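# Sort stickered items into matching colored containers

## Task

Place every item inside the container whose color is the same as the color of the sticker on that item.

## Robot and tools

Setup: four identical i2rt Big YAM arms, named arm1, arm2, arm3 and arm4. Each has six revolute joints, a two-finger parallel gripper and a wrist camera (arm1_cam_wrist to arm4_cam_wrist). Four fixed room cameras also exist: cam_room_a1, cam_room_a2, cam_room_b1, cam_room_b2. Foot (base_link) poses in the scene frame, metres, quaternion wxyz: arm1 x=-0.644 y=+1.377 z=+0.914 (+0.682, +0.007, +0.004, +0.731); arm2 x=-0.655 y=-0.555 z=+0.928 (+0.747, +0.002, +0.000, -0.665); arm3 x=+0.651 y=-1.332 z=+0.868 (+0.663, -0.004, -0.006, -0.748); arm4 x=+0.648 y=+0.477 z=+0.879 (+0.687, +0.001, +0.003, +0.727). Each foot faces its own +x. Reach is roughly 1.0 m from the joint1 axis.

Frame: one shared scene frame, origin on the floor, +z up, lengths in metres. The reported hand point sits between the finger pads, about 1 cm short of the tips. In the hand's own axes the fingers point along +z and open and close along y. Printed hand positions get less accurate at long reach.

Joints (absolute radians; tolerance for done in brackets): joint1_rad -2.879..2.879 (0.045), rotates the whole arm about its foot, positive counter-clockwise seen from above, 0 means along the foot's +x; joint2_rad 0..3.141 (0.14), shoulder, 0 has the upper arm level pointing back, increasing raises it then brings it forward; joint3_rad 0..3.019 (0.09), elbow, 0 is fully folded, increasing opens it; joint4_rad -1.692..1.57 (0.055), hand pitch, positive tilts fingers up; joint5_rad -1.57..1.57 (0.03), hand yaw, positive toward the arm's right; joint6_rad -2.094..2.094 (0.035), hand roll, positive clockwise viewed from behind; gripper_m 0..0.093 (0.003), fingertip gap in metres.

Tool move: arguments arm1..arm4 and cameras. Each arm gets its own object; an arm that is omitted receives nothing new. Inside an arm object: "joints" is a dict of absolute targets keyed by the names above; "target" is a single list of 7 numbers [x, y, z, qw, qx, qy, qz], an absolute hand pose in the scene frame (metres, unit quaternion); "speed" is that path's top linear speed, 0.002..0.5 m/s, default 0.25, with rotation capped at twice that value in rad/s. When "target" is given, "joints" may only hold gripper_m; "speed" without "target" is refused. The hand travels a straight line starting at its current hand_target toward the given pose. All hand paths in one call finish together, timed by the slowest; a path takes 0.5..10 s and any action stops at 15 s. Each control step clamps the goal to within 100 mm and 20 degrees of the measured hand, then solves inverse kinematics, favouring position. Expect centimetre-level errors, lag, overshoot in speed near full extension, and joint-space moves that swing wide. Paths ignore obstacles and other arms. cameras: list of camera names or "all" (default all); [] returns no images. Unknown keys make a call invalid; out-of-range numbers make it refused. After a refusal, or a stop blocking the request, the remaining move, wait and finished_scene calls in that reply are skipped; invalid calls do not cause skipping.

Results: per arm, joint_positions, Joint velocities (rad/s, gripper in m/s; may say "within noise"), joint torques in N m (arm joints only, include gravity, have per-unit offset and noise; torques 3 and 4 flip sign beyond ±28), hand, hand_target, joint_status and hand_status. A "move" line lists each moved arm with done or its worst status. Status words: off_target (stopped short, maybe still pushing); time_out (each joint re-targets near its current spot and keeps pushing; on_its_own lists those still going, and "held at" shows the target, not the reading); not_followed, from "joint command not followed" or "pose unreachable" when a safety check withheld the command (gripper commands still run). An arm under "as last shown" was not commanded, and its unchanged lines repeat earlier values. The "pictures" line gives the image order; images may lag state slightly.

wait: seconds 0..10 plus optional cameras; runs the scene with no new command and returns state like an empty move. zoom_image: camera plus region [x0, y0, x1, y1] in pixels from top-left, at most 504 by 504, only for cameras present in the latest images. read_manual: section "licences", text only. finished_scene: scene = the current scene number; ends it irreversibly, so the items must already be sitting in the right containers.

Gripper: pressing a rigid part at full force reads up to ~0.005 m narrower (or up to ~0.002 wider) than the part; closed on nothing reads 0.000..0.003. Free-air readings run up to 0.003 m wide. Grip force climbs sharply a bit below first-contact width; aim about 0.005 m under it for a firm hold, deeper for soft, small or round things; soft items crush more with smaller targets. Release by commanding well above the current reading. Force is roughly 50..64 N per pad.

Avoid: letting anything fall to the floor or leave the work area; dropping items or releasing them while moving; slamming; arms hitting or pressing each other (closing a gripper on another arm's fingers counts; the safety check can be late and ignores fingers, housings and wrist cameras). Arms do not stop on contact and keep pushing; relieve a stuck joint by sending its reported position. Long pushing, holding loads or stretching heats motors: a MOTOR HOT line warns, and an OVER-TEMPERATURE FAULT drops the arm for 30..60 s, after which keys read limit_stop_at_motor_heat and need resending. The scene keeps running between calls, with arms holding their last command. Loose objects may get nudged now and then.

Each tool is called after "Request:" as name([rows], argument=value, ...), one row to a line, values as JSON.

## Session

Request:
move(arm1={"joints": {"joint1_rad": 1.65, "joint2_rad": 1.25, "joint3_rad": 1.3, "joint4_rad": -0.9, "joint5_rad": 0, "joint6_rad": 0}}, arm2={"joints": {"joint1_rad": -1.8, "joint2_rad": 1.25, "joint3_rad": 1.3, "joint4_rad": -0.9, "joint5_rad": 0, "joint6_rad": 0}}, arm3={"joints": {"joint1_rad": 1.55, "joint2_rad": 1.25, "joint3_rad": 1.3, "joint4_rad": -0.9, "joint5_rad": 0, "joint6_rad": 0}}, arm4={"joints": {"joint1_rad": -1.5, "joint2_rad": 1.25, "joint3_rad": 1.3, "joint4_rad": -0.9, "joint5_rad": 0, "joint6_rad": 0}})

Scene clock: 1.97 s.
Joint torques (N m): arm1=[-1.44 -8.53 13.64 1.87 0.12 -0.02] | arm2=[1.26 -12.16 12.45 2.51 -0.04 -0.07] | arm3=[1.2 -12.22 10.44 1.72 0.12 -0.11] | arm4=[1.32 -13.22 10.5 1.44 0.08 0.14]
Motor temperatures (°C): arm1=[20 23 26 23 21 21 21] | arm2=[23 24 25 22 22 20 23] | arm3=[24 23 23 23 24 23 23] | arm4=[22 21 23 22 24 21 24]
Heat: arm1: hottest joint3_rad 26 °C; arm2: hottest joint3_rad 25 °C; arm3: hottest joint1_rad 24 °C; arm4: hottest joint5_rad 24 °C.
move: arm1 done; arm2 done; arm3 done; arm4 done
Joint velocities: within noise
arm1.joint_positions: joint1_rad=+1.651 joint2_rad=+1.266 joint3_rad=+1.278 joint4_rad=-0.913 joint5_rad=-0.002 joint6_rad=+0.007 gripper_m=+0.09398
arm1.joint_status: all done
arm1.hand: x=-1.1407 y=+1.3015 z=+1.2454 quat_wxyz=(+0.025, +0.940, +0.068, -0.335) (m; scene frame)
arm1.hand_target: x=-1.1434 y=+1.3016 z=+1.2674 quat_wxyz=(+0.024, +0.930, +0.070, -0.359) (m; scene frame)
arm1.hand_status: not commanded
arm2.joint_positions: joint1_rad=-1.805 joint2_rad=+1.254 joint3_rad=+1.293 joint4_rad=-0.911 joint5_rad=+0.000 joint6_rad=+0.015 gripper_m=+0.09400
arm2.joint_status: all done
arm2.hand: x=-1.1602 y=-0.4962 z=+1.2655 quat_wxyz=(+0.019, -0.938, +0.062, +0.341) (m; scene frame)
arm2.hand_target: x=-1.1631 y=-0.4988 z=+1.2729 quat_wxyz=(+0.021, -0.935, +0.052, +0.351) (m; scene frame)
arm2.hand_status: not commanded
arm3.joint_positions: joint1_rad=+1.547 joint2_rad=+1.259 joint3_rad=+1.294 joint4_rad=-0.910 joint5_rad=-0.002 joint6_rad=+0.006 gripper_m=+0.09398
arm3.joint_status: all done
arm3.hand: x=+1.1548 y=-1.4003 z=+1.2052 quat_wxyz=(-0.341, -0.068, -0.937, +0.029) (m; scene frame)
arm3.hand_target: x=+1.1560 y=-1.3994 z=+1.2146 quat_wxyz=(-0.353, -0.064, -0.933, +0.031) (m; scene frame)
arm3.hand_status: not commanded
arm4.joint_positions: joint1_rad=-1.505 joint2_rad=+1.265 joint3_rad=+1.284 joint4_rad=-0.913 joint5_rad=+0.001 joint6_rad=-0.012 gripper_m=+0.09398
arm4.joint_status: all done
arm4.hand: x=+1.1542 y=+0.5399 z=+1.2039 quat_wxyz=(-0.329, +0.064, -0.942, -0.016) (m; scene frame)
arm4.hand_target: x=+1.1563 y=+0.5428 z=+1.2222 quat_wxyz=(-0.350, +0.060, -0.935, -0.021) (m; scene frame)
arm4.hand_status: not commanded
pictures: arm1_cam_wrist, arm2_cam_wrist, arm3_cam_wrist, arm4_cam_wrist, cam_room_a1, cam_room_a2, cam_room_b1, cam_room_b2
Images, in order (width x height): arm1_cam_wrist 672x504, arm2_cam_wrist 672x504, arm3_cam_wrist 672x504, arm4_cam_wrist 672x504, cam_room_a1 672x504, cam_room_a2 672x504, cam_room_b1 672x504, cam_room_b2 672x504.

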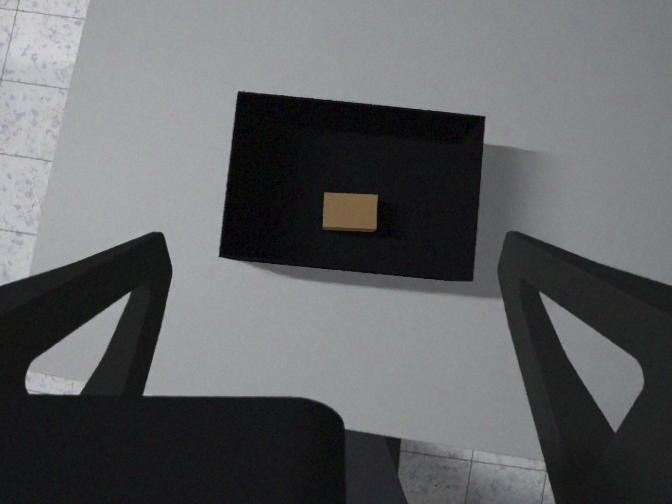

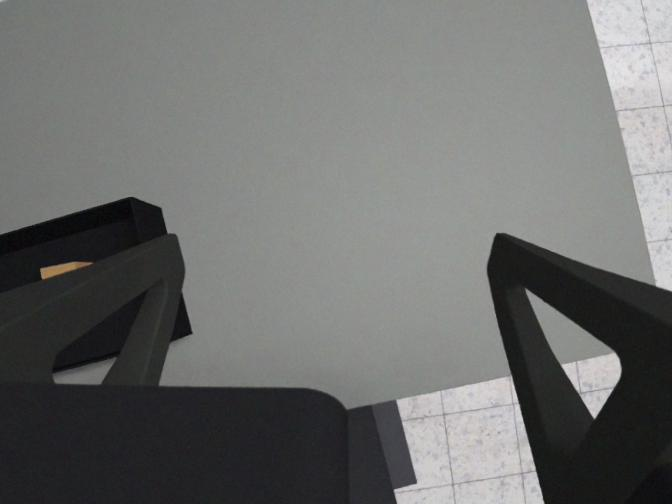

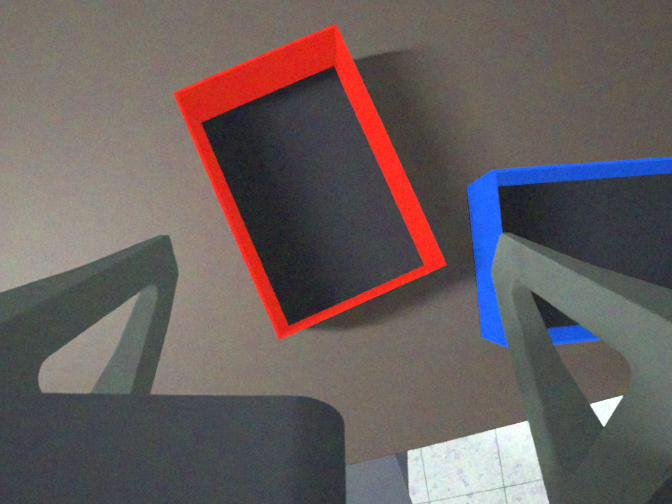

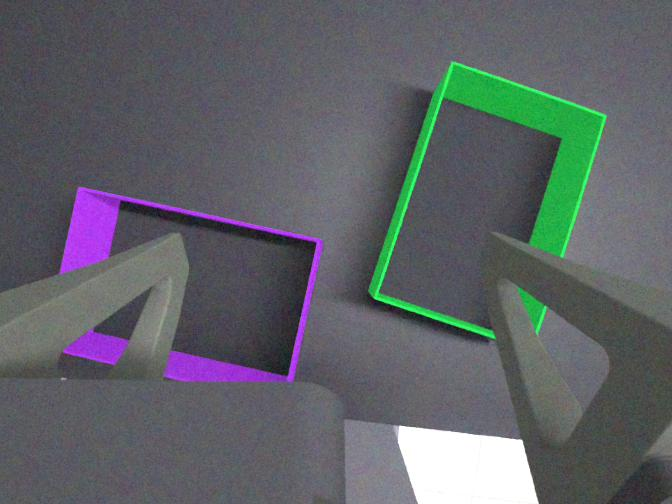

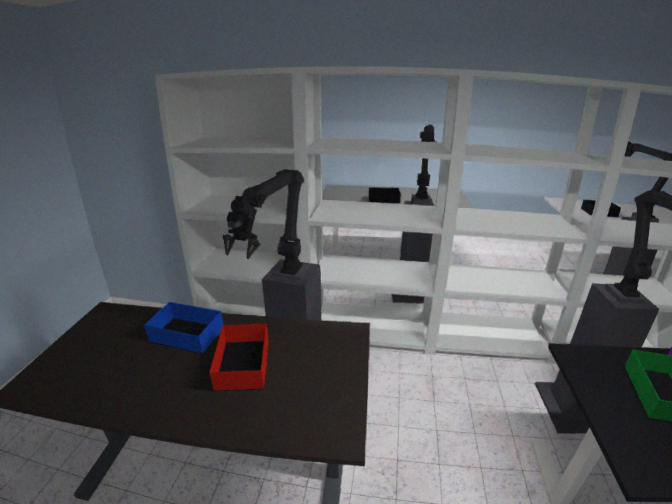

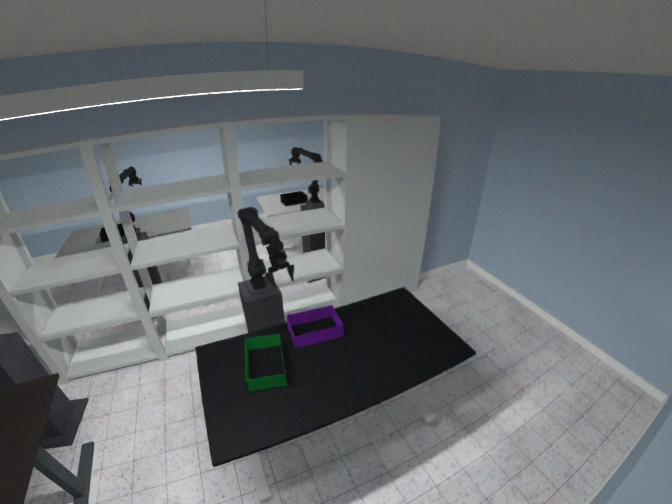

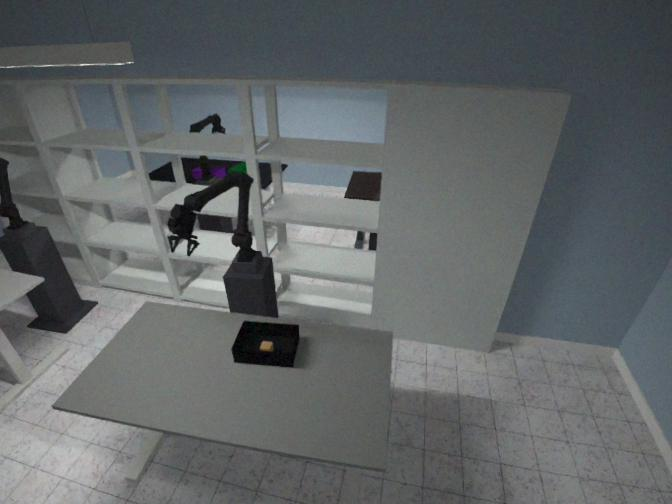

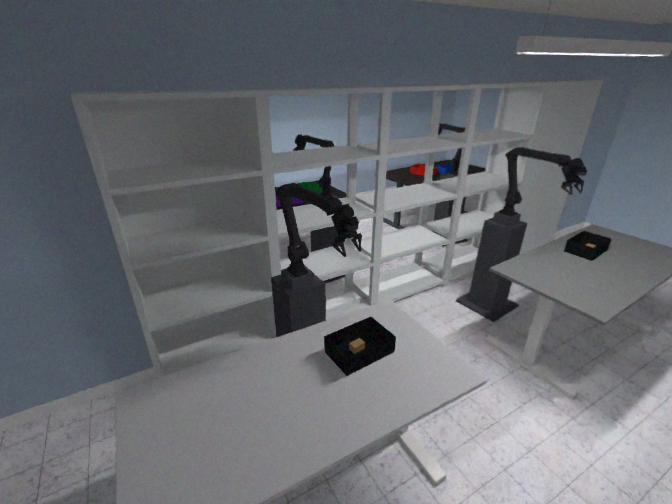

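Request:
move(arm1={"joints":{"joint2_rad":1.26}}, arm2={"joints":{"joint1_rad":-1.21}}, arm3={"joints":{"joint1_rad":-2.01,"joint2_rad":0.7,"joint3_rad":1.0,"joint4_rad":-1.1}}, arm4={"joints":{"joint1_rad":0.946,"joint2_rad":0.7,"joint3_rad":1.0,"joint4_rad":-1.1}}, cameras=["arm1_cam_wrist","arm2_cam_wrist","cam_room_b1","cam_room_b2"])

Request:
zoom_image(camera="cam_room_b1", region=[227, 316, 307, 376])

Request:
zoom_image(camera="cam_room_b2", region=[317, 315, 397, 375])

Request:
zoom_image(camera="cam_room_b2", region=[550, 215, 630, 275])

Scene clock: 61.10 s.
Joint torques (N m): arm1=[-1.9 -8 13.59 1.81 0.09 -0.04] | arm2=[0.26 -12.16 12.45 2.5 0 -0.07] | arm3=[0.56 -2.96 9.32 1.17 -0.08 -0.1] | arm4=[0.79 -1.96 9.4 0.8 0.15 0.17]
Motor temperatures (°C): arm1=[20 24 34 23 21 21 21] | arm2=[23 24 31 22 22 20 23] | arm3=[24 23 26 23 24 23 23] | arm4=[22 23 30 22 24 21 24]
Heat: arm1: hottest joint3_rad 34 °C; arm2: hottest joint3_rad 31 °C; arm3: hottest joint3_rad 26 °C; arm4: hottest joint3_rad 30 °C.
move: arm1 done; arm2 done; arm3 done; arm4 done
Joint velocities: within noise
arm1.joint_positions: joint1_rad=+1.651 joint2_rad=+1.266 joint3_rad=+1.278 joint4_rad=-0.913 joint5_rad=-0.002 joint6_rad=+0.007 gripper_m=+0.09398
arm1.joint_status: all done
arm1.hand: x=-1.1407 y=+1.3015 z=+1.2454 quat_wxyz=(+0.025, +0.940, +0.068, -0.335) (m; scene frame)
arm1.hand_target: x=-1.1456 y=+1.3013 z=+1.2625 quat_wxyz=(+0.024, +0.932, +0.070, -0.354) (m; scene frame)
arm1.hand_status: not commanded
arm2.joint_positions: joint1_rad=-1.204 joint2_rad=+1.254 joint3_rad=+1.293 joint4_rad=-0.911 joint5_rad=+0.000 joint6_rad=+0.013 gripper_m=+0.09400
arm2.joint_status: all done
arm2.hand: x=-1.1056 y=-0.7926 z=+1.2647 quat_wxyz=(-0.083, -0.914, -0.220, +0.331) (m; scene frame)
arm2.hand_target: x=-1.1094 y=-0.7908 z=+1.2720 quat_wxyz=(-0.082, -0.910, -0.222, +0.341) (m; scene frame)
arm2.hand_status: not commanded
arm3.joint_positions: joint1_rad=-2.000 joint2_rad=+0.707 joint3_rad=+1.004 joint4_rad=-1.095 joint5_rad=+0.002 joint6_rad=+0.005 gripper_m=+0.09402
arm3.joint_status: all done
arm3.hand: x=+0.3825 y=-1.1612 z=+1.2291 quat_wxyz=(+0.097, -0.891, +0.257, +0.361) (m; scene frame)
arm3.hand_target: x=+0.3863 y=-1.1604 z=+1.2278 quat_wxyz=(+0.098, -0.891, +0.259, +0.359) (m; scene frame)
arm3.hand_status: not commanded
arm4.joint_positions: joint1_rad=+0.944 joint2_rad=+0.699 joint3_rad=+0.997 joint4_rad=-1.090 joint5_rad=-0.003 joint6_rad=-0.012 gripper_m=+0.09401
arm4.joint_status: all done
arm4.hand: x=+0.3858 y=+0.6477 z=+1.2430 quat_wxyz=(-0.105, +0.889, -0.255, -0.366) (m; scene frame)
arm4.hand_target: x=+0.3867 y=+0.6469 z=+1.2427 quat_wxyz=(-0.103, +0.889, -0.260, -0.363) (m; scene frame)
arm4.hand_status: not commanded
pictures: arm1_cam_wrist, arm2_cam_wrist, cam_room_b1, cam_room_b2
Images, in order (width x height): arm1_cam_wrist 672x504, arm2_cam_wrist 672x504, cam_room_b1 672x504, cam_room_b2 672x504.

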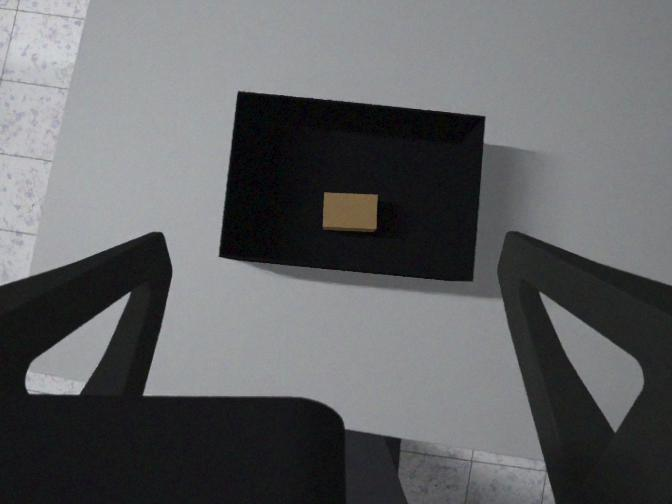

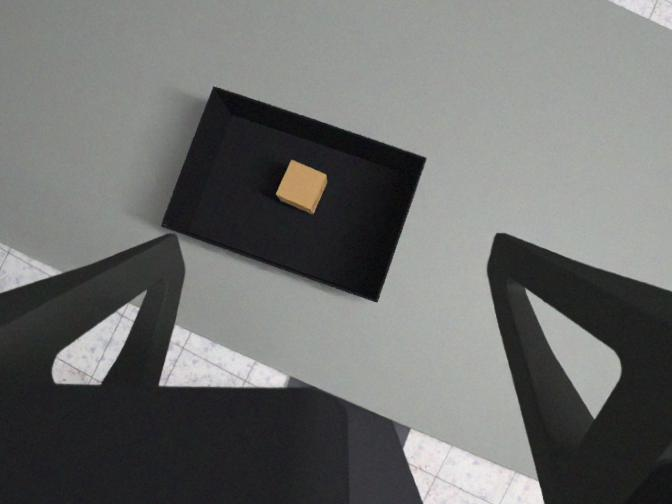

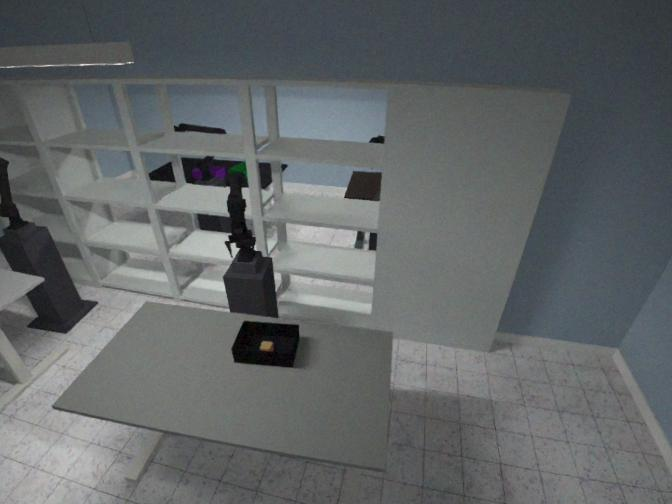

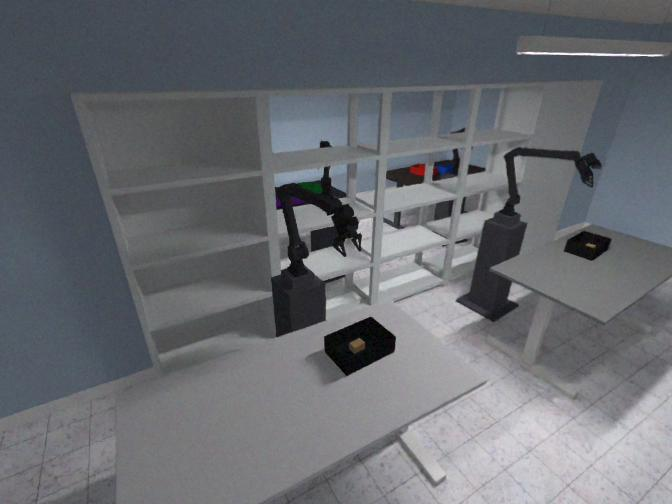

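Scaled by 6.300.

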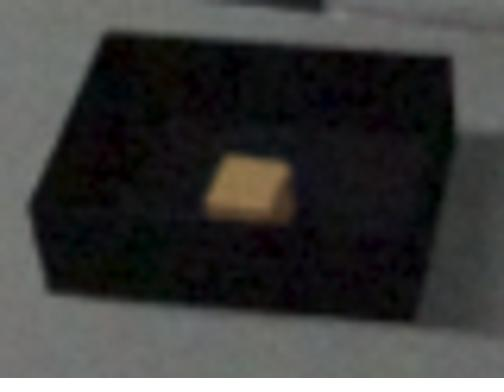

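Scaled by 6.300.

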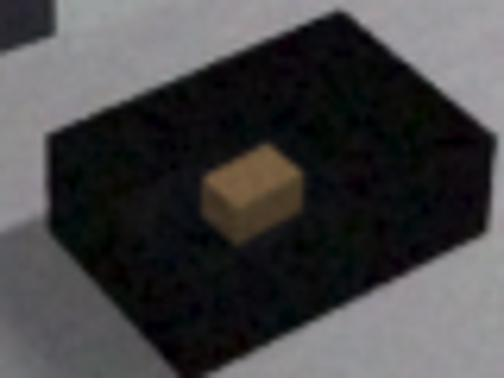

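Scaled by 6.300.

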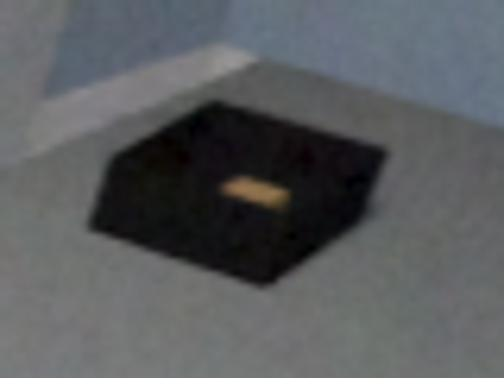

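Request:
move(arm1={"target":[-1.1958,1.3106,0.87,-0.0157,-0.9524,-0.0499,0.3003],"speed":0.4}, arm2={"target":[-1.1609,-0.9002,0.87,-0.0210,-0.9514,-0.0666,0.3000],"speed":0.4}, cameras=["arm1_cam_wrist","arm2_cam_wrist"])

Scene clock: 75.33 s.
Joint torques (N m): arm1=[-2.67 -13.68 7.87 1.81 0.12 0.11] | arm2=[0.97 -19.37 10.51 2.32 0.43 0.22] | arm3=[0.56 -3.08 9.32 1.17 -0.08 -0.11] | arm4=[0.91 -2.2 9.37 0.73 0.16 0.16]
Motor temperatures (°C): arm1=[20 24 35 23 21 21 21] | arm2=[23 24 32 22 22 20 23] | arm3=[24 23 28 23 24 23 23] | arm4=[22 22 30 22 24 21 24]
Heat: arm1: hottest joint3_rad 35 °C; arm2: hottest joint3_rad 32 °C; arm3: hottest joint3_rad 28 °C; arm4: hottest joint3_rad 30 °C.
move: arm1 off_target; arm2 off_target
Joint velocities: within noise
arm1.joint_positions: joint1_rad=+1.637 joint2_rad=+1.904 joint3_rad=+0.893 joint4_rad=-0.010 joint5_rad=+0.005 joint6_rad=+0.010 gripper_m=+0.09398
arm1.joint_status: not commanded
arm1.hand: x=-1.1809 y=+1.3062 z=+0.8549 quat_wxyz=(+0.015, +0.959, +0.060, -0.278) (m; scene frame)
arm1.hand_target: x=-1.1953 y=+1.3107 z=+0.8701 quat_wxyz=(+0.016, +0.952, +0.050, -0.300) (m; scene frame)
arm1.hand_status: off_target (0.022 m and 2.9 deg from the pose sent, 0.380 m and 4.8 deg at the start)
arm2.joint_positions: joint1_rad=-1.008 joint2_rad=+2.012 joint3_rad=+1.087 joint4_rad=-0.157 joint5_rad=+0.295 joint6_rad=+0.444 gripper_m=+0.09400
arm2.joint_status: not commanded
arm2.hand: x=-1.1432 y=-0.8847 z=+0.8547 quat_wxyz=(-0.005, -0.957, -0.078, +0.278) (m; scene frame)
arm2.hand_target: x=-1.1600 y=-0.8996 z=+0.8707 quat_wxyz=(-0.021, -0.951, -0.067, +0.300) (m; scene frame)
arm2.hand_status: off_target (0.028 m and 3.4 deg from the pose sent, 0.413 m and 19.8 deg at the start)
arm3, arm4: as last shown
pictures: arm1_cam_wrist, arm2_cam_wrist
Images, in order (width x height): arm1_cam_wrist 672x504, arm2_cam_wrist 672x504.

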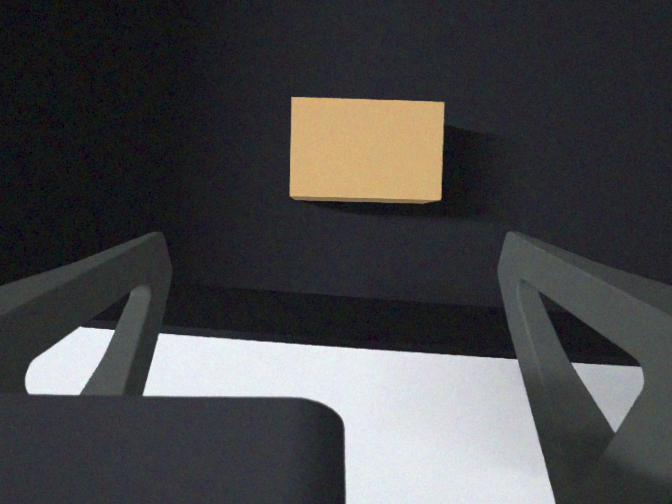

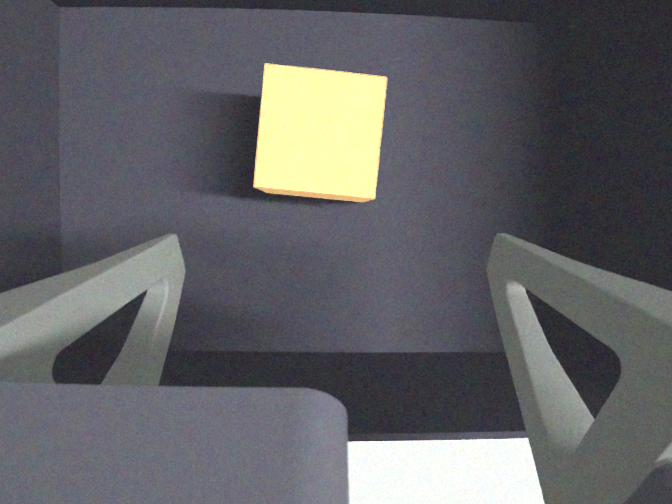

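Request:
move(arm1={"target":[-1.2438,1.3195,0.767,-0.0157,-0.9524,-0.0499,0.3003],"speed":0.2}, arm2={"target":[-1.2118,-0.915,0.767,-0.0131,-0.9527,-0.0416,0.3004],"speed":0.2}, cameras=["arm1_cam_wrist","arm2_cam_wrist"])

Scene clock: 87.73 s.
Joint torques (N m): arm1=[-2.49 -13.86 7.79 1.68 0.1 -0.1] | arm2=[0.32 -20.37 9.88 2.4 0.43 0.22] | arm3=[0.62 -2.9 9.35 1.18 -0.08 -0.1] | arm4=[1.2 -2.02 9.36 0.76 0.18 0.19]
Motor temperatures (°C): arm1=[20 24 33 23 21 21 21] | arm2=[23 25 31 22 22 20 23] | arm3=[24 23 28 23 24 23 23] | arm4=[22 22 30 22 24 21 24]
Heat: arm1: hottest joint3_rad 33 °C; arm2: hottest joint3_rad 31 °C; arm3: hottest joint3_rad 28 °C; arm4: hottest joint3_rad 30 °C.
move: arm1 off_target; arm2 off_target
Joint velocities: within noise
arm1.joint_positions: joint1_rad=+1.605 joint2_rad=+2.196 joint3_rad=+1.045 joint4_rad=+0.149 joint5_rad=-0.010 joint6_rad=+0.004 gripper_m=+0.09398
arm1.joint_status: not commanded
arm1.hand: x=-1.2297 y=+1.3161 z=+0.7650 quat_wxyz=(+0.018, +0.956, +0.050, -0.288) (m; scene frame)
arm1.hand_target: x=-1.2433 y=+1.3197 z=+0.7672 quat_wxyz=(+0.015, +0.952, +0.050, -0.300) (m; scene frame)
arm1.hand_status: off_target (0.015 m and 1.5 deg from the pose sent, 0.109 m and 2.9 deg at the start)
arm2.joint_positions: joint1_rad=-1.027 joint2_rad=+2.294 joint3_rad=+1.290 joint4_rad=-0.067 joint5_rad=+0.309 joint6_rad=+0.467 gripper_m=+0.09400
arm2.joint_status: not commanded
arm2.hand: x=-1.1943 y=-0.9073 z=+0.7645 quat_wxyz=(-0.003, -0.957, -0.055, +0.285) (m; scene frame)
arm2.hand_target: x=-1.2111 y=-0.9145 z=+0.7676 quat_wxyz=(-0.013, -0.953, -0.042, +0.300) (m; scene frame)
arm2.hand_status: off_target (0.019 m and 2.6 deg from the pose sent, 0.115 m and 5.0 deg at the start)
arm3, arm4: as last shown
pictures: arm1_cam_wrist, arm2_cam_wrist
Images, in order (width x height): arm1_cam_wrist 672x504, arm2_cam_wrist 672x504.

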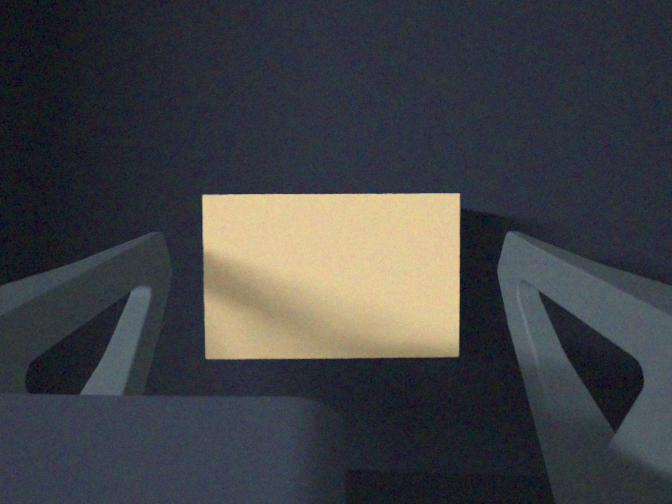

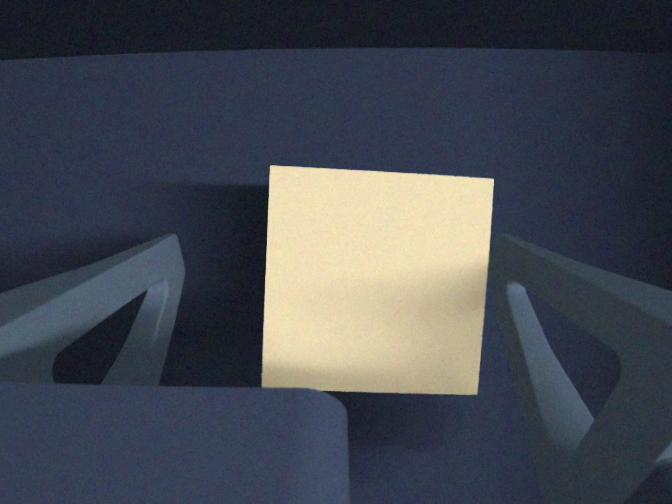

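Request:
move(arm1={"target":[-1.2438,1.3195,0.753,-0.0157,-0.9524,-0.0499,0.3003],"speed":0.2}, arm2={"target":[-1.2118,-0.905,0.753,-0.0131,-0.9527,-0.0416,0.3004],"speed":0.2}, cameras=[])

Request:
move(arm1={"joints":{"gripper_m":0.05}}, arm2={"joints":{"gripper_m":0.035}}, cameras=["arm1_cam_wrist","arm2_cam_wrist"])

Scene clock: 96.23 s.
Joint torques (N m): arm1=[-2.43 -13.33 7.47 1.83 0.09 -0.05] | arm2=[0.21 -18.9 8.84 2.47 0.12 0.09] | arm3=[0.62 -2.96 9.33 1.2 -0.08 -0.11] | arm4=[0.85 -1.9 9.37 0.76 0.19 0.16]
Motor temperatures (°C): arm1=[20 25 32 23 21 21 21] | arm2=[23 26 31 22 22 20 23] | arm3=[24 23 29 23 24 23 23] | arm4=[22 22 30 22 24 21 24]
Heat: arm1: hottest joint3_rad 32 °C; arm2: hottest joint3_rad 31 °C; arm3: hottest joint3_rad 29 °C; arm4: hottest joint3_rad 30 °C.
move: arm1 off_target; arm2 off_target
Joint velocities: within noise
arm1.joint_positions: joint1_rad=+1.605 joint2_rad=+2.224 joint3_rad=+1.053 joint4_rad=+0.176 joint5_rad=-0.010 joint6_rad=+0.003 gripper_m=+0.09398
arm1.joint_status: not commanded
arm1.hand: x=-1.2316 y=+1.3160 z=+0.7549 quat_wxyz=(+0.018, +0.955, +0.050, -0.291) (m; scene frame)
arm1.hand_target: x=-1.2434 y=+1.3196 z=+0.7534 quat_wxyz=(+0.016, +0.952, +0.050, -0.300) (m; scene frame)
arm1.hand_status: off_target (0.013 m and 1.2 deg from the pose sent, 0.019 m and 1.5 deg at the start)
arm2.joint_positions: joint1_rad=-1.039 joint2_rad=+2.298 joint3_rad=+1.290 joint4_rad=-0.028 joint5_rad=+0.309 joint6_rad=+0.467 gripper_m=+0.09400
arm2.joint_status: not commanded
arm2.hand: x=-1.2037 y=-0.9048 z=+0.7661 quat_wxyz=(-0.011, -0.953, -0.047, +0.299) (m; scene frame)
arm2.hand_target: x=-1.2111 y=-0.9046 z=+0.7533 quat_wxyz=(-0.013, -0.953, -0.042, +0.300) (m; scene frame)
arm2.hand_status: off_target (0.015 m and 0.7 deg from the pose sent, 0.021 m and 2.6 deg at the start)
arm3, arm4: as last shown
pictures: none
No camera images: "cameras" was empty.

Scene clock: 96.87 s.
Joint torques (N m): arm1=[-2.26 -13.16 7.72 1.74 0.05 -0.04] | arm2=[0.09 -18.67 8.88 2.45 0.2 0.1] | arm3=[0.5 -2.73 9.32 1.13 -0.09 -0.11] | arm4=[0.91 -2.08 9.4 0.8 0.18 0.16]
Motor temperatures (°C): arm1=[20 25 32 23 21 21 21] | arm2=[23 26 31 22 22 20 23] | arm3=[24 23 29 23 24 23 23] | arm4=[22 22 30 22 24 21 24]
Heat: arm1: hottest joint3_rad 32 °C; arm2: hottest joint3_rad 31 °C; arm3: hottest joint3_rad 29 °C; arm4: hottest joint3_rad 30 °C.
move: arm1 off_target; arm2 off_target
Joint velocities: within noise
arm1.joint_positions: joint1_rad=+1.605 joint2_rad=+2.224 joint3_rad=+1.053 joint4_rad=+0.176 joint5_rad=-0.010 joint6_rad=+0.003 gripper_m=+0.06876
arm1.joint_status: gripper_m off_target (ended at +0.06879, target +0.05000)
arm1.hand: x=-1.2316 y=+1.3160 z=+0.7549 quat_wxyz=(+0.018, +0.955, +0.050, -0.291) (m; scene frame)
arm1.hand_target: x=-1.2434 y=+1.3196 z=+0.7534 quat_wxyz=(+0.016, +0.952, +0.050, -0.300) (m; scene frame)
arm1.hand_status: not commanded
arm2.joint_positions: joint1_rad=-1.040 joint2_rad=+2.298 joint3_rad=+1.290 joint4_rad=-0.028 joint5_rad=+0.307 joint6_rad=+0.467 gripper_m=+0.05305
arm2.joint_status: gripper_m off_target (ended at +0.05307, target +0.03500)
arm2.hand: x=-1.2039 y=-0.9048 z=+0.7661 quat_wxyz=(-0.011, -0.953, -0.046, +0.298) (m; scene frame)
arm2.hand_target: x=-1.2112 y=-0.9044 z=+0.7533 quat_wxyz=(-0.013, -0.953, -0.042, +0.300) (m; scene frame)
arm2.hand_status: not commanded
arm3, arm4: as last shown
pictures: arm1_cam_wrist, arm2_cam_wrist
Images, in order (width x height): arm1_cam_wrist 672x504, arm2_cam_wrist 672x504.

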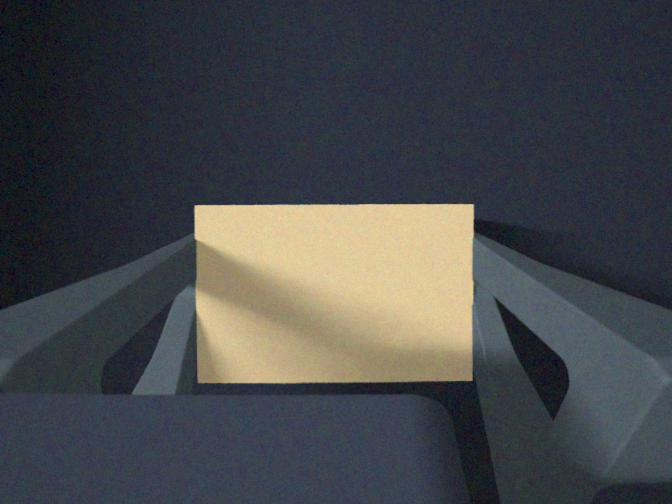

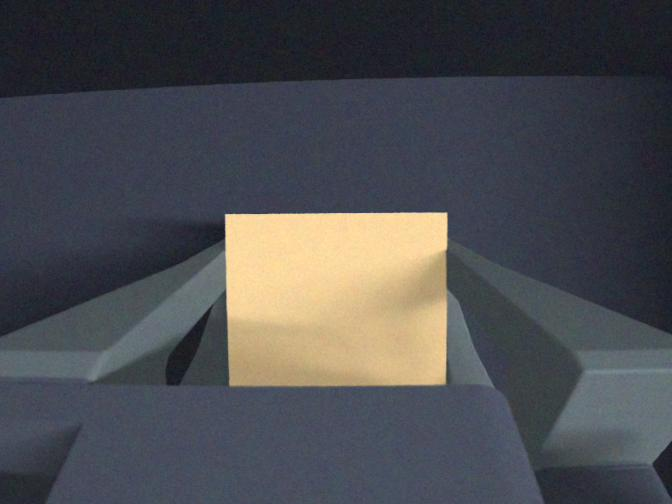

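Request:
move(arm1={"target":[-1.20,1.318,0.99,-0.0157,-0.9524,-0.0499,0.3003],"speed":0.35}, arm2={"target":[-1.17,-0.89,0.99,-0.0210,-0.9514,-0.0666,0.3000],"speed":0.35}, cameras=["arm1_cam_wrist","arm2_cam_wrist","cam_room_b1","cam_room_b2"])

Request:
zoom_image(camera="cam_room_b1", region=[217, 276, 317, 351])

Request:
zoom_image(camera="cam_room_b2", region=[287, 255, 407, 345])

Request:
zoom_image(camera="cam_room_b2", region=[540, 175, 640, 250])

Request:
move(arm1={"joints":{"joint1_rad":-2.28,"joint2_rad":0.68,"joint3_rad":0.64,"joint4_rad":-0.94,"joint5_rad":0,"joint6_rad":0}}, arm2={"joints":{"joint1_rad":0.94,"joint2_rad":0.68,"joint3_rad":0.64,"joint4_rad":-0.94,"joint5_rad":0,"joint6_rad":0}}, cameras=["arm1_cam_wrist","arm2_cam_wrist","arm3_cam_wrist","arm4_cam_wrist","cam_room_a1","cam_room_a2","cam_room_b1","cam_room_b2"])

Scene clock: 105.93 s.
Joint torques (N m): arm1=[-1.55 -10.64 11.25 1.05 0.11 0.01] | arm2=[1.44 -16.67 9.46 1.36 0.1 -0.08] | arm3=[0.44 -2.9 9.29 1.18 -0.07 -0.1] | arm4=[0.73 -1.49 9.33 0.81 0.17 0.14]
Motor temperatures (°C): arm1=[20 25 32 23 21 21 21] | arm2=[23 26 30 22 22 20 23] | arm3=[24 23 29 23 24 23 23] | arm4=[22 22 30 22 24 21 24]
Heat: arm1: hottest joint3_rad 32 °C; arm2: hottest joint3_rad 30 °C; arm3: hottest joint3_rad 29 °C; arm4: hottest joint3_rad 30 °C.
move: arm1 done; arm2 off_target
Joint velocities: within noise
arm1.joint_positions: joint1_rad=+1.605 joint2_rad=+1.640 joint3_rad=+0.976 joint4_rad=-0.315 joint5_rad=-0.005 joint6_rad=+0.003 gripper_m=+0.06876
arm1.joint_status: not commanded
arm1.hand: x=-1.1936 y=+1.3197 z=+0.9866 quat_wxyz=(+0.016, +0.953, +0.049, -0.298) (m; scene frame)
arm1.hand_target: x=-1.1998 y=+1.3180 z=+0.9900 quat_wxyz=(+0.016, +0.952, +0.050, -0.300) (m; scene frame)
arm1.hand_status: done (0.007 m and 0.3 deg from the pose sent, 0.237 m and 1.2 deg at the start)
arm2.joint_positions: joint1_rad=-1.040 joint2_rad=+1.775 joint3_rad=+1.198 joint4_rad=-0.405 joint5_rad=+0.289 joint6_rad=+0.451 gripper_m=+0.05304
arm2.joint_status: not commanded
arm2.hand: x=-1.1776 y=-0.8889 z=+1.0065 quat_wxyz=(-0.031, -0.947, -0.052, +0.316) (m; scene frame)
arm2.hand_target: x=-1.1699 y=-0.8897 z=+0.9903 quat_wxyz=(-0.021, -0.951, -0.066, +0.300) (m; scene frame)
arm2.hand_status: off_target (0.018 m and 2.7 deg from the pose sent, 0.227 m and 2.6 deg at the start)
arm3, arm4: as last shown
pictures: arm1_cam_wrist, arm2_cam_wrist, cam_room_b1, cam_room_b2
Images, in order (width x height): arm1_cam_wrist 672x504, arm2_cam_wrist 672x504, cam_room_b1 672x504, cam_room_b2 672x504.

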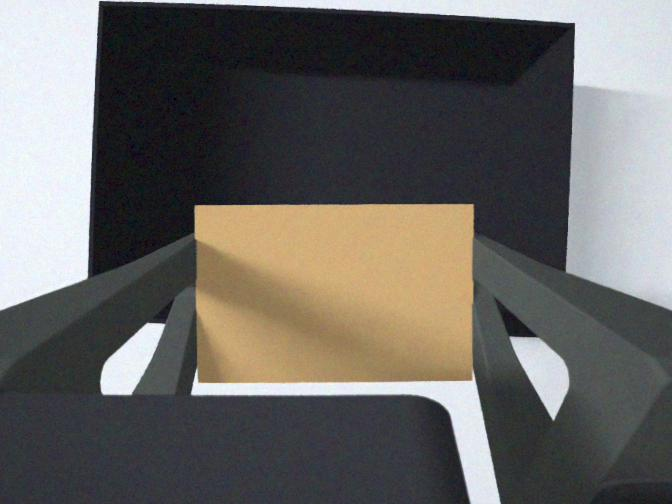

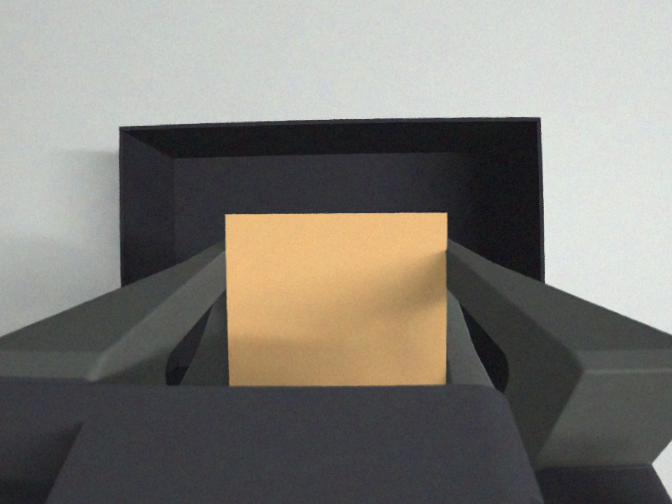

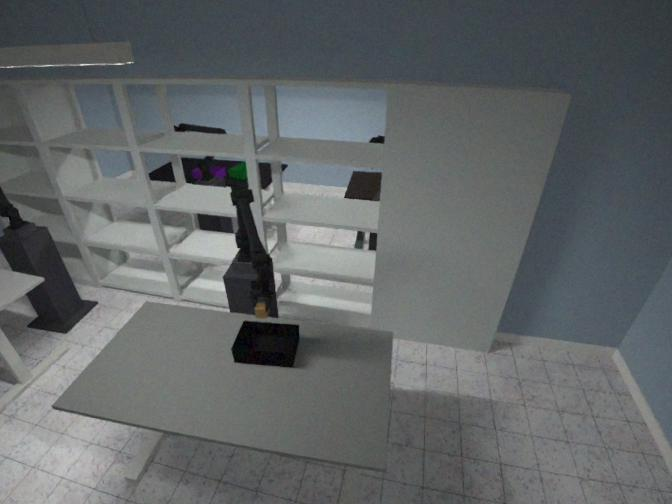

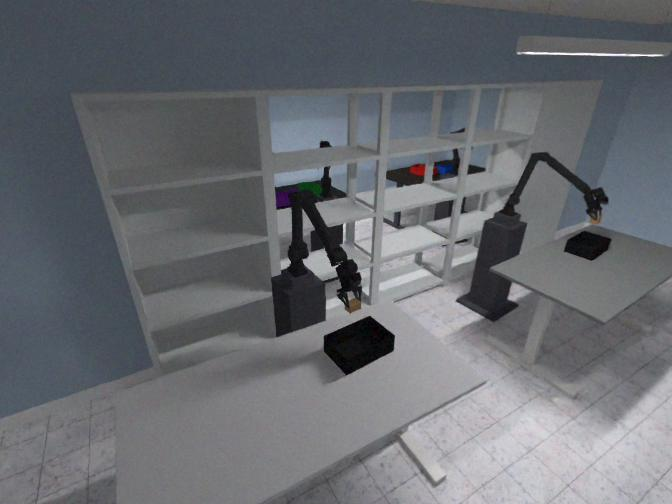

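Scaled by 5.040.

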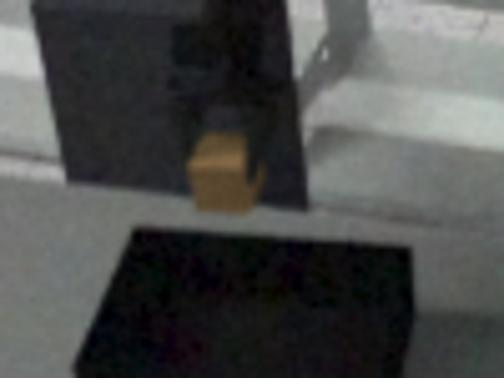

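Scaled by 4.200.

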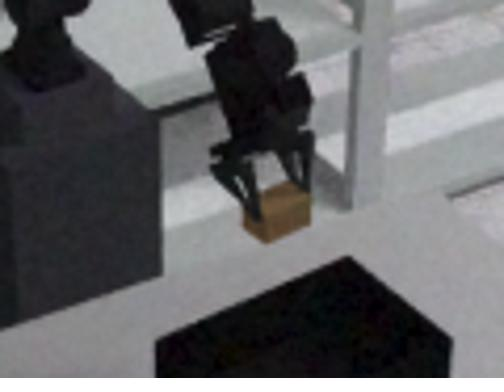

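Scaled by 5.040.

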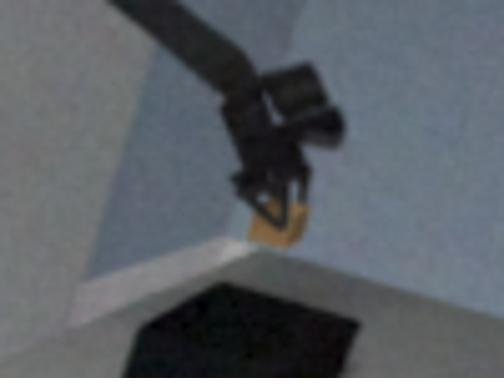

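Scene clock: 108.57 s.
Joint torques (N m): arm1=[-2.78 -0.44 11.95 1.03 -0.02 0.01] | arm2=[1.03 -2.9 10.85 1.43 0.12 -0.07] | arm3=[0.73 -2.84 9.37 1.14 -0.08 -0.1] | arm4=[1.14 -1.79 9.33 0.77 0.17 0.14]
Motor temperatures (°C): arm1=[20 25 32 23 21 21 22] | arm2=[23 26 30 22 22 20 23] | arm3=[24 23 29 23 24 23 23] | arm4=[22 22 30 22 24 21 24]
Heat: arm1: hottest joint3_rad 32 °C; arm2: hottest joint3_rad 30 °C; arm3: hottest joint3_rad 29 °C; arm4: hottest joint3_rad 30 °C.
move: arm1 done; arm2 done
Joint velocities: within noise
arm1.joint_positions: joint1_rad=-2.274 joint2_rad=+0.686 joint3_rad=+0.635 joint4_rad=-0.932 joint5_rad=+0.002 joint6_rad=+0.003 gripper_m=+0.06884
arm1.joint_status: all done
arm1.hand: x=-0.4078 y=+1.2044 z=+1.1087 quat_wxyz=(-0.268, -0.300, -0.911, +0.092) (m; scene frame)
arm1.hand_target: x=-0.4093 y=+1.2039 z=+1.1120 quat_wxyz=(-0.269, -0.301, -0.910, +0.093) (m; scene frame)
arm1.hand_status: not commanded
arm2.joint_positions: joint1_rad=+0.937 joint2_rad=+0.682 joint3_rad=+0.651 joint4_rad=-0.928 joint5_rad=-0.003 joint6_rad=+0.014 gripper_m=+0.05303
arm2.joint_status: all done
arm2.hand: x=-0.4003 y=-0.7009 z=+1.1368 quat_wxyz=(-0.292, -0.250, -0.920, +0.072) (m; scene frame)
arm2.hand_target: x=-0.4042 y=-0.6983 z=+1.1301 quat_wxyz=(-0.282, -0.244, -0.925, +0.072) (m; scene frame)
arm2.hand_status: not commanded
arm3, arm4: as last shown
pictures: arm1_cam_wrist, arm2_cam_wrist, arm3_cam_wrist, arm4_cam_wrist, cam_room_a1, cam_room_a2, cam_room_b1, cam_room_b2
Images, in order (width x height): arm1_cam_wrist 672x504, arm2_cam_wrist 672x504, arm3_cam_wrist 672x504, arm4_cam_wrist 672x504, cam_room_a1 672x504, cam_room_a2 672x504, cam_room_b1 672x504, cam_room_b2 672x504.

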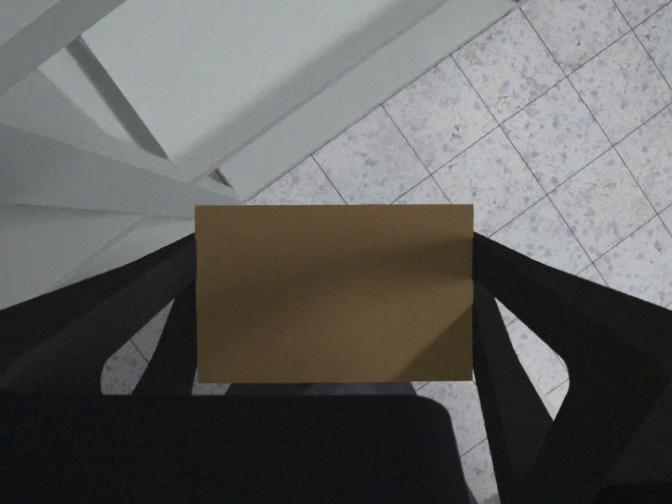

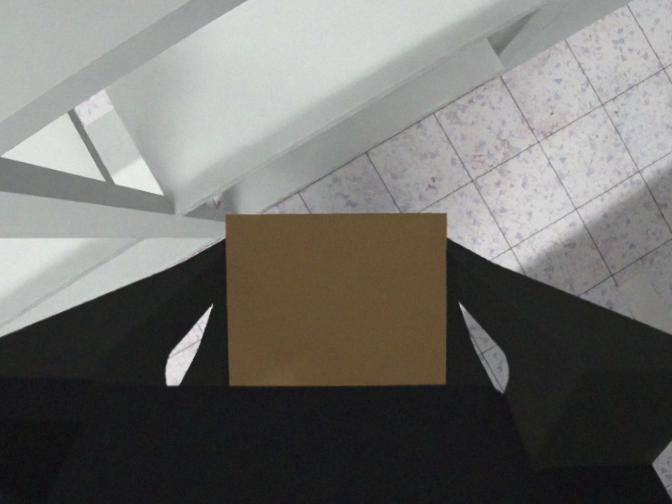

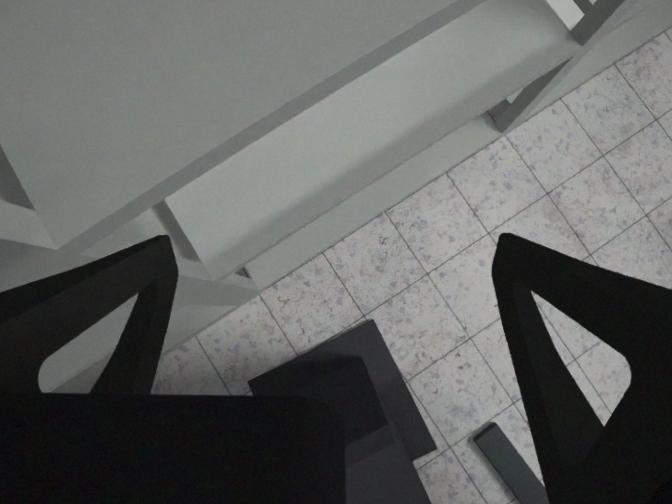

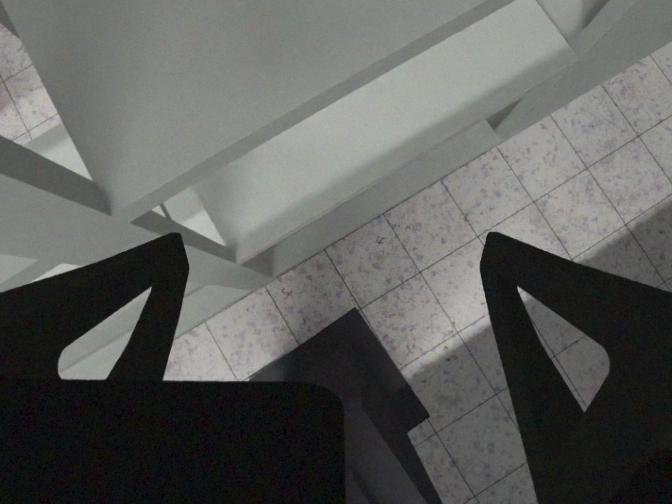

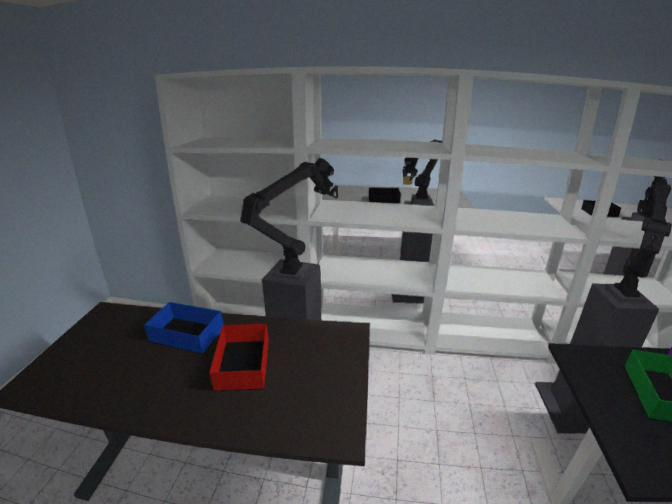

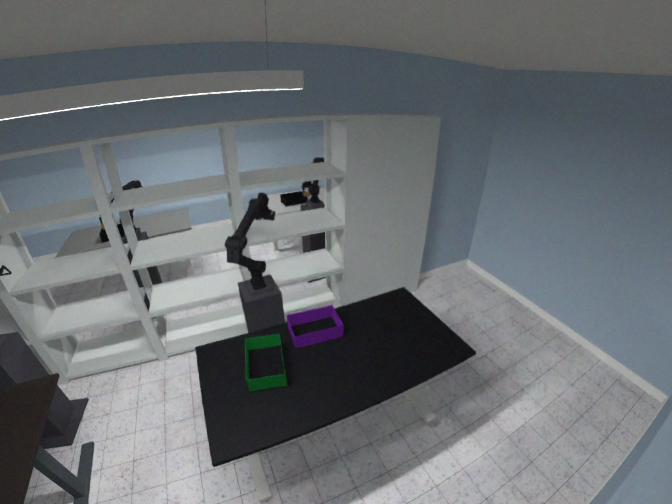

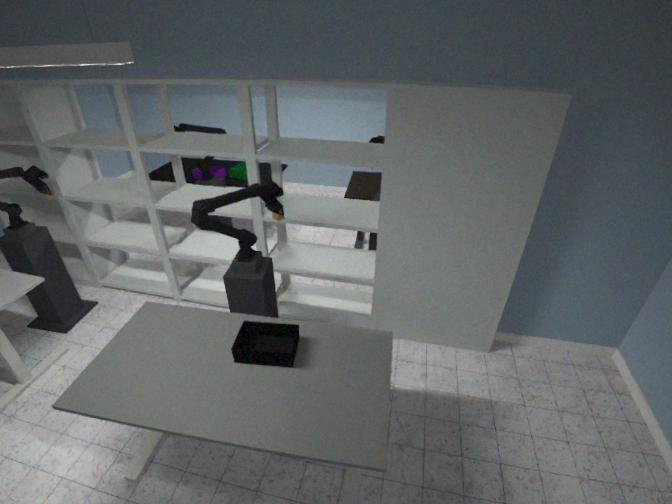

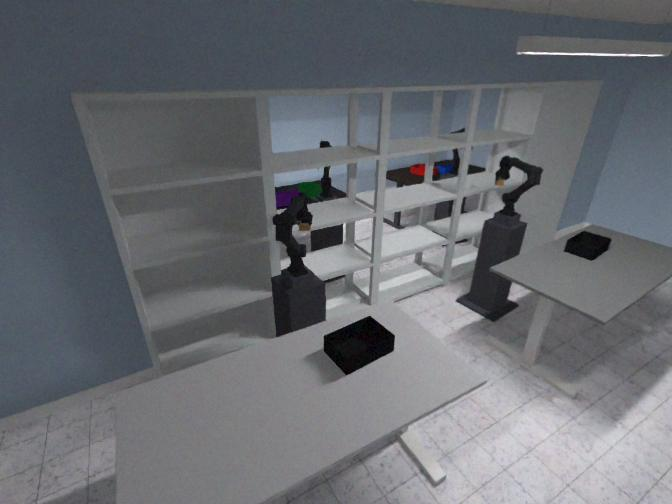

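Request:
zoom_image(camera="cam_room_a1", region=[378, 156, 438, 201])

Request:
zoom_image(camera="cam_room_b2", region=[485, 165, 525, 195])

Request:
zoom_image(camera="cam_room_b1", region=[257, 196, 297, 226])

Request:
zoom_image(camera="cam_room_b2", region=[285, 210, 325, 240])

Request:
zoom_image(camera="cam_room_a2", region=[282, 165, 342, 210])

Scaled by 8.400.

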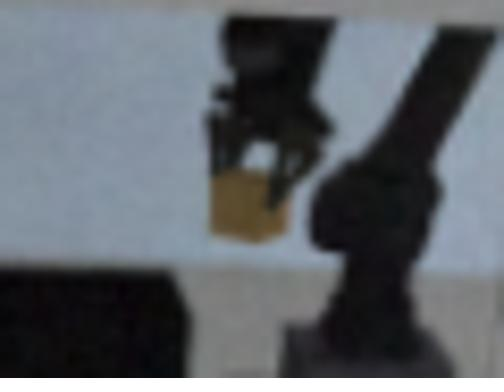

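Scaled by 12.600.

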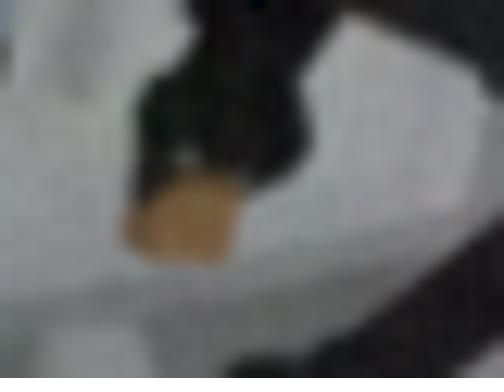

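Scaled by 12.600.

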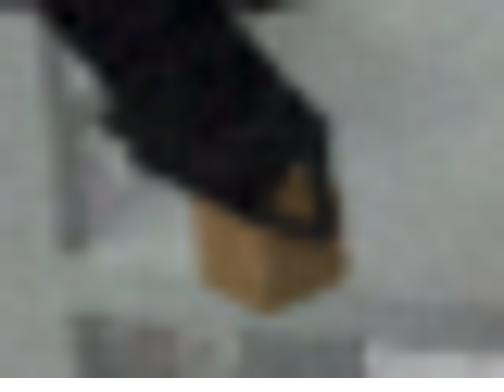

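Scaled by 12.600.

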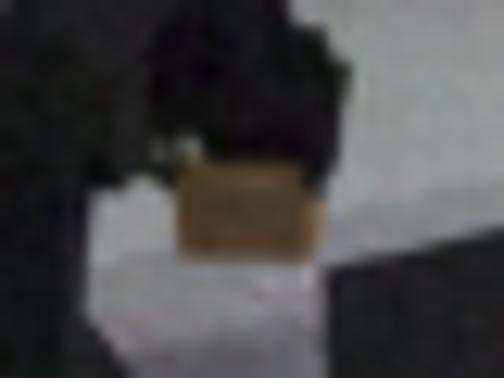

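Scaled by 8.400.

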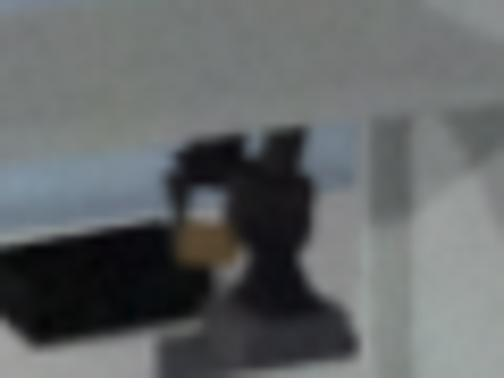

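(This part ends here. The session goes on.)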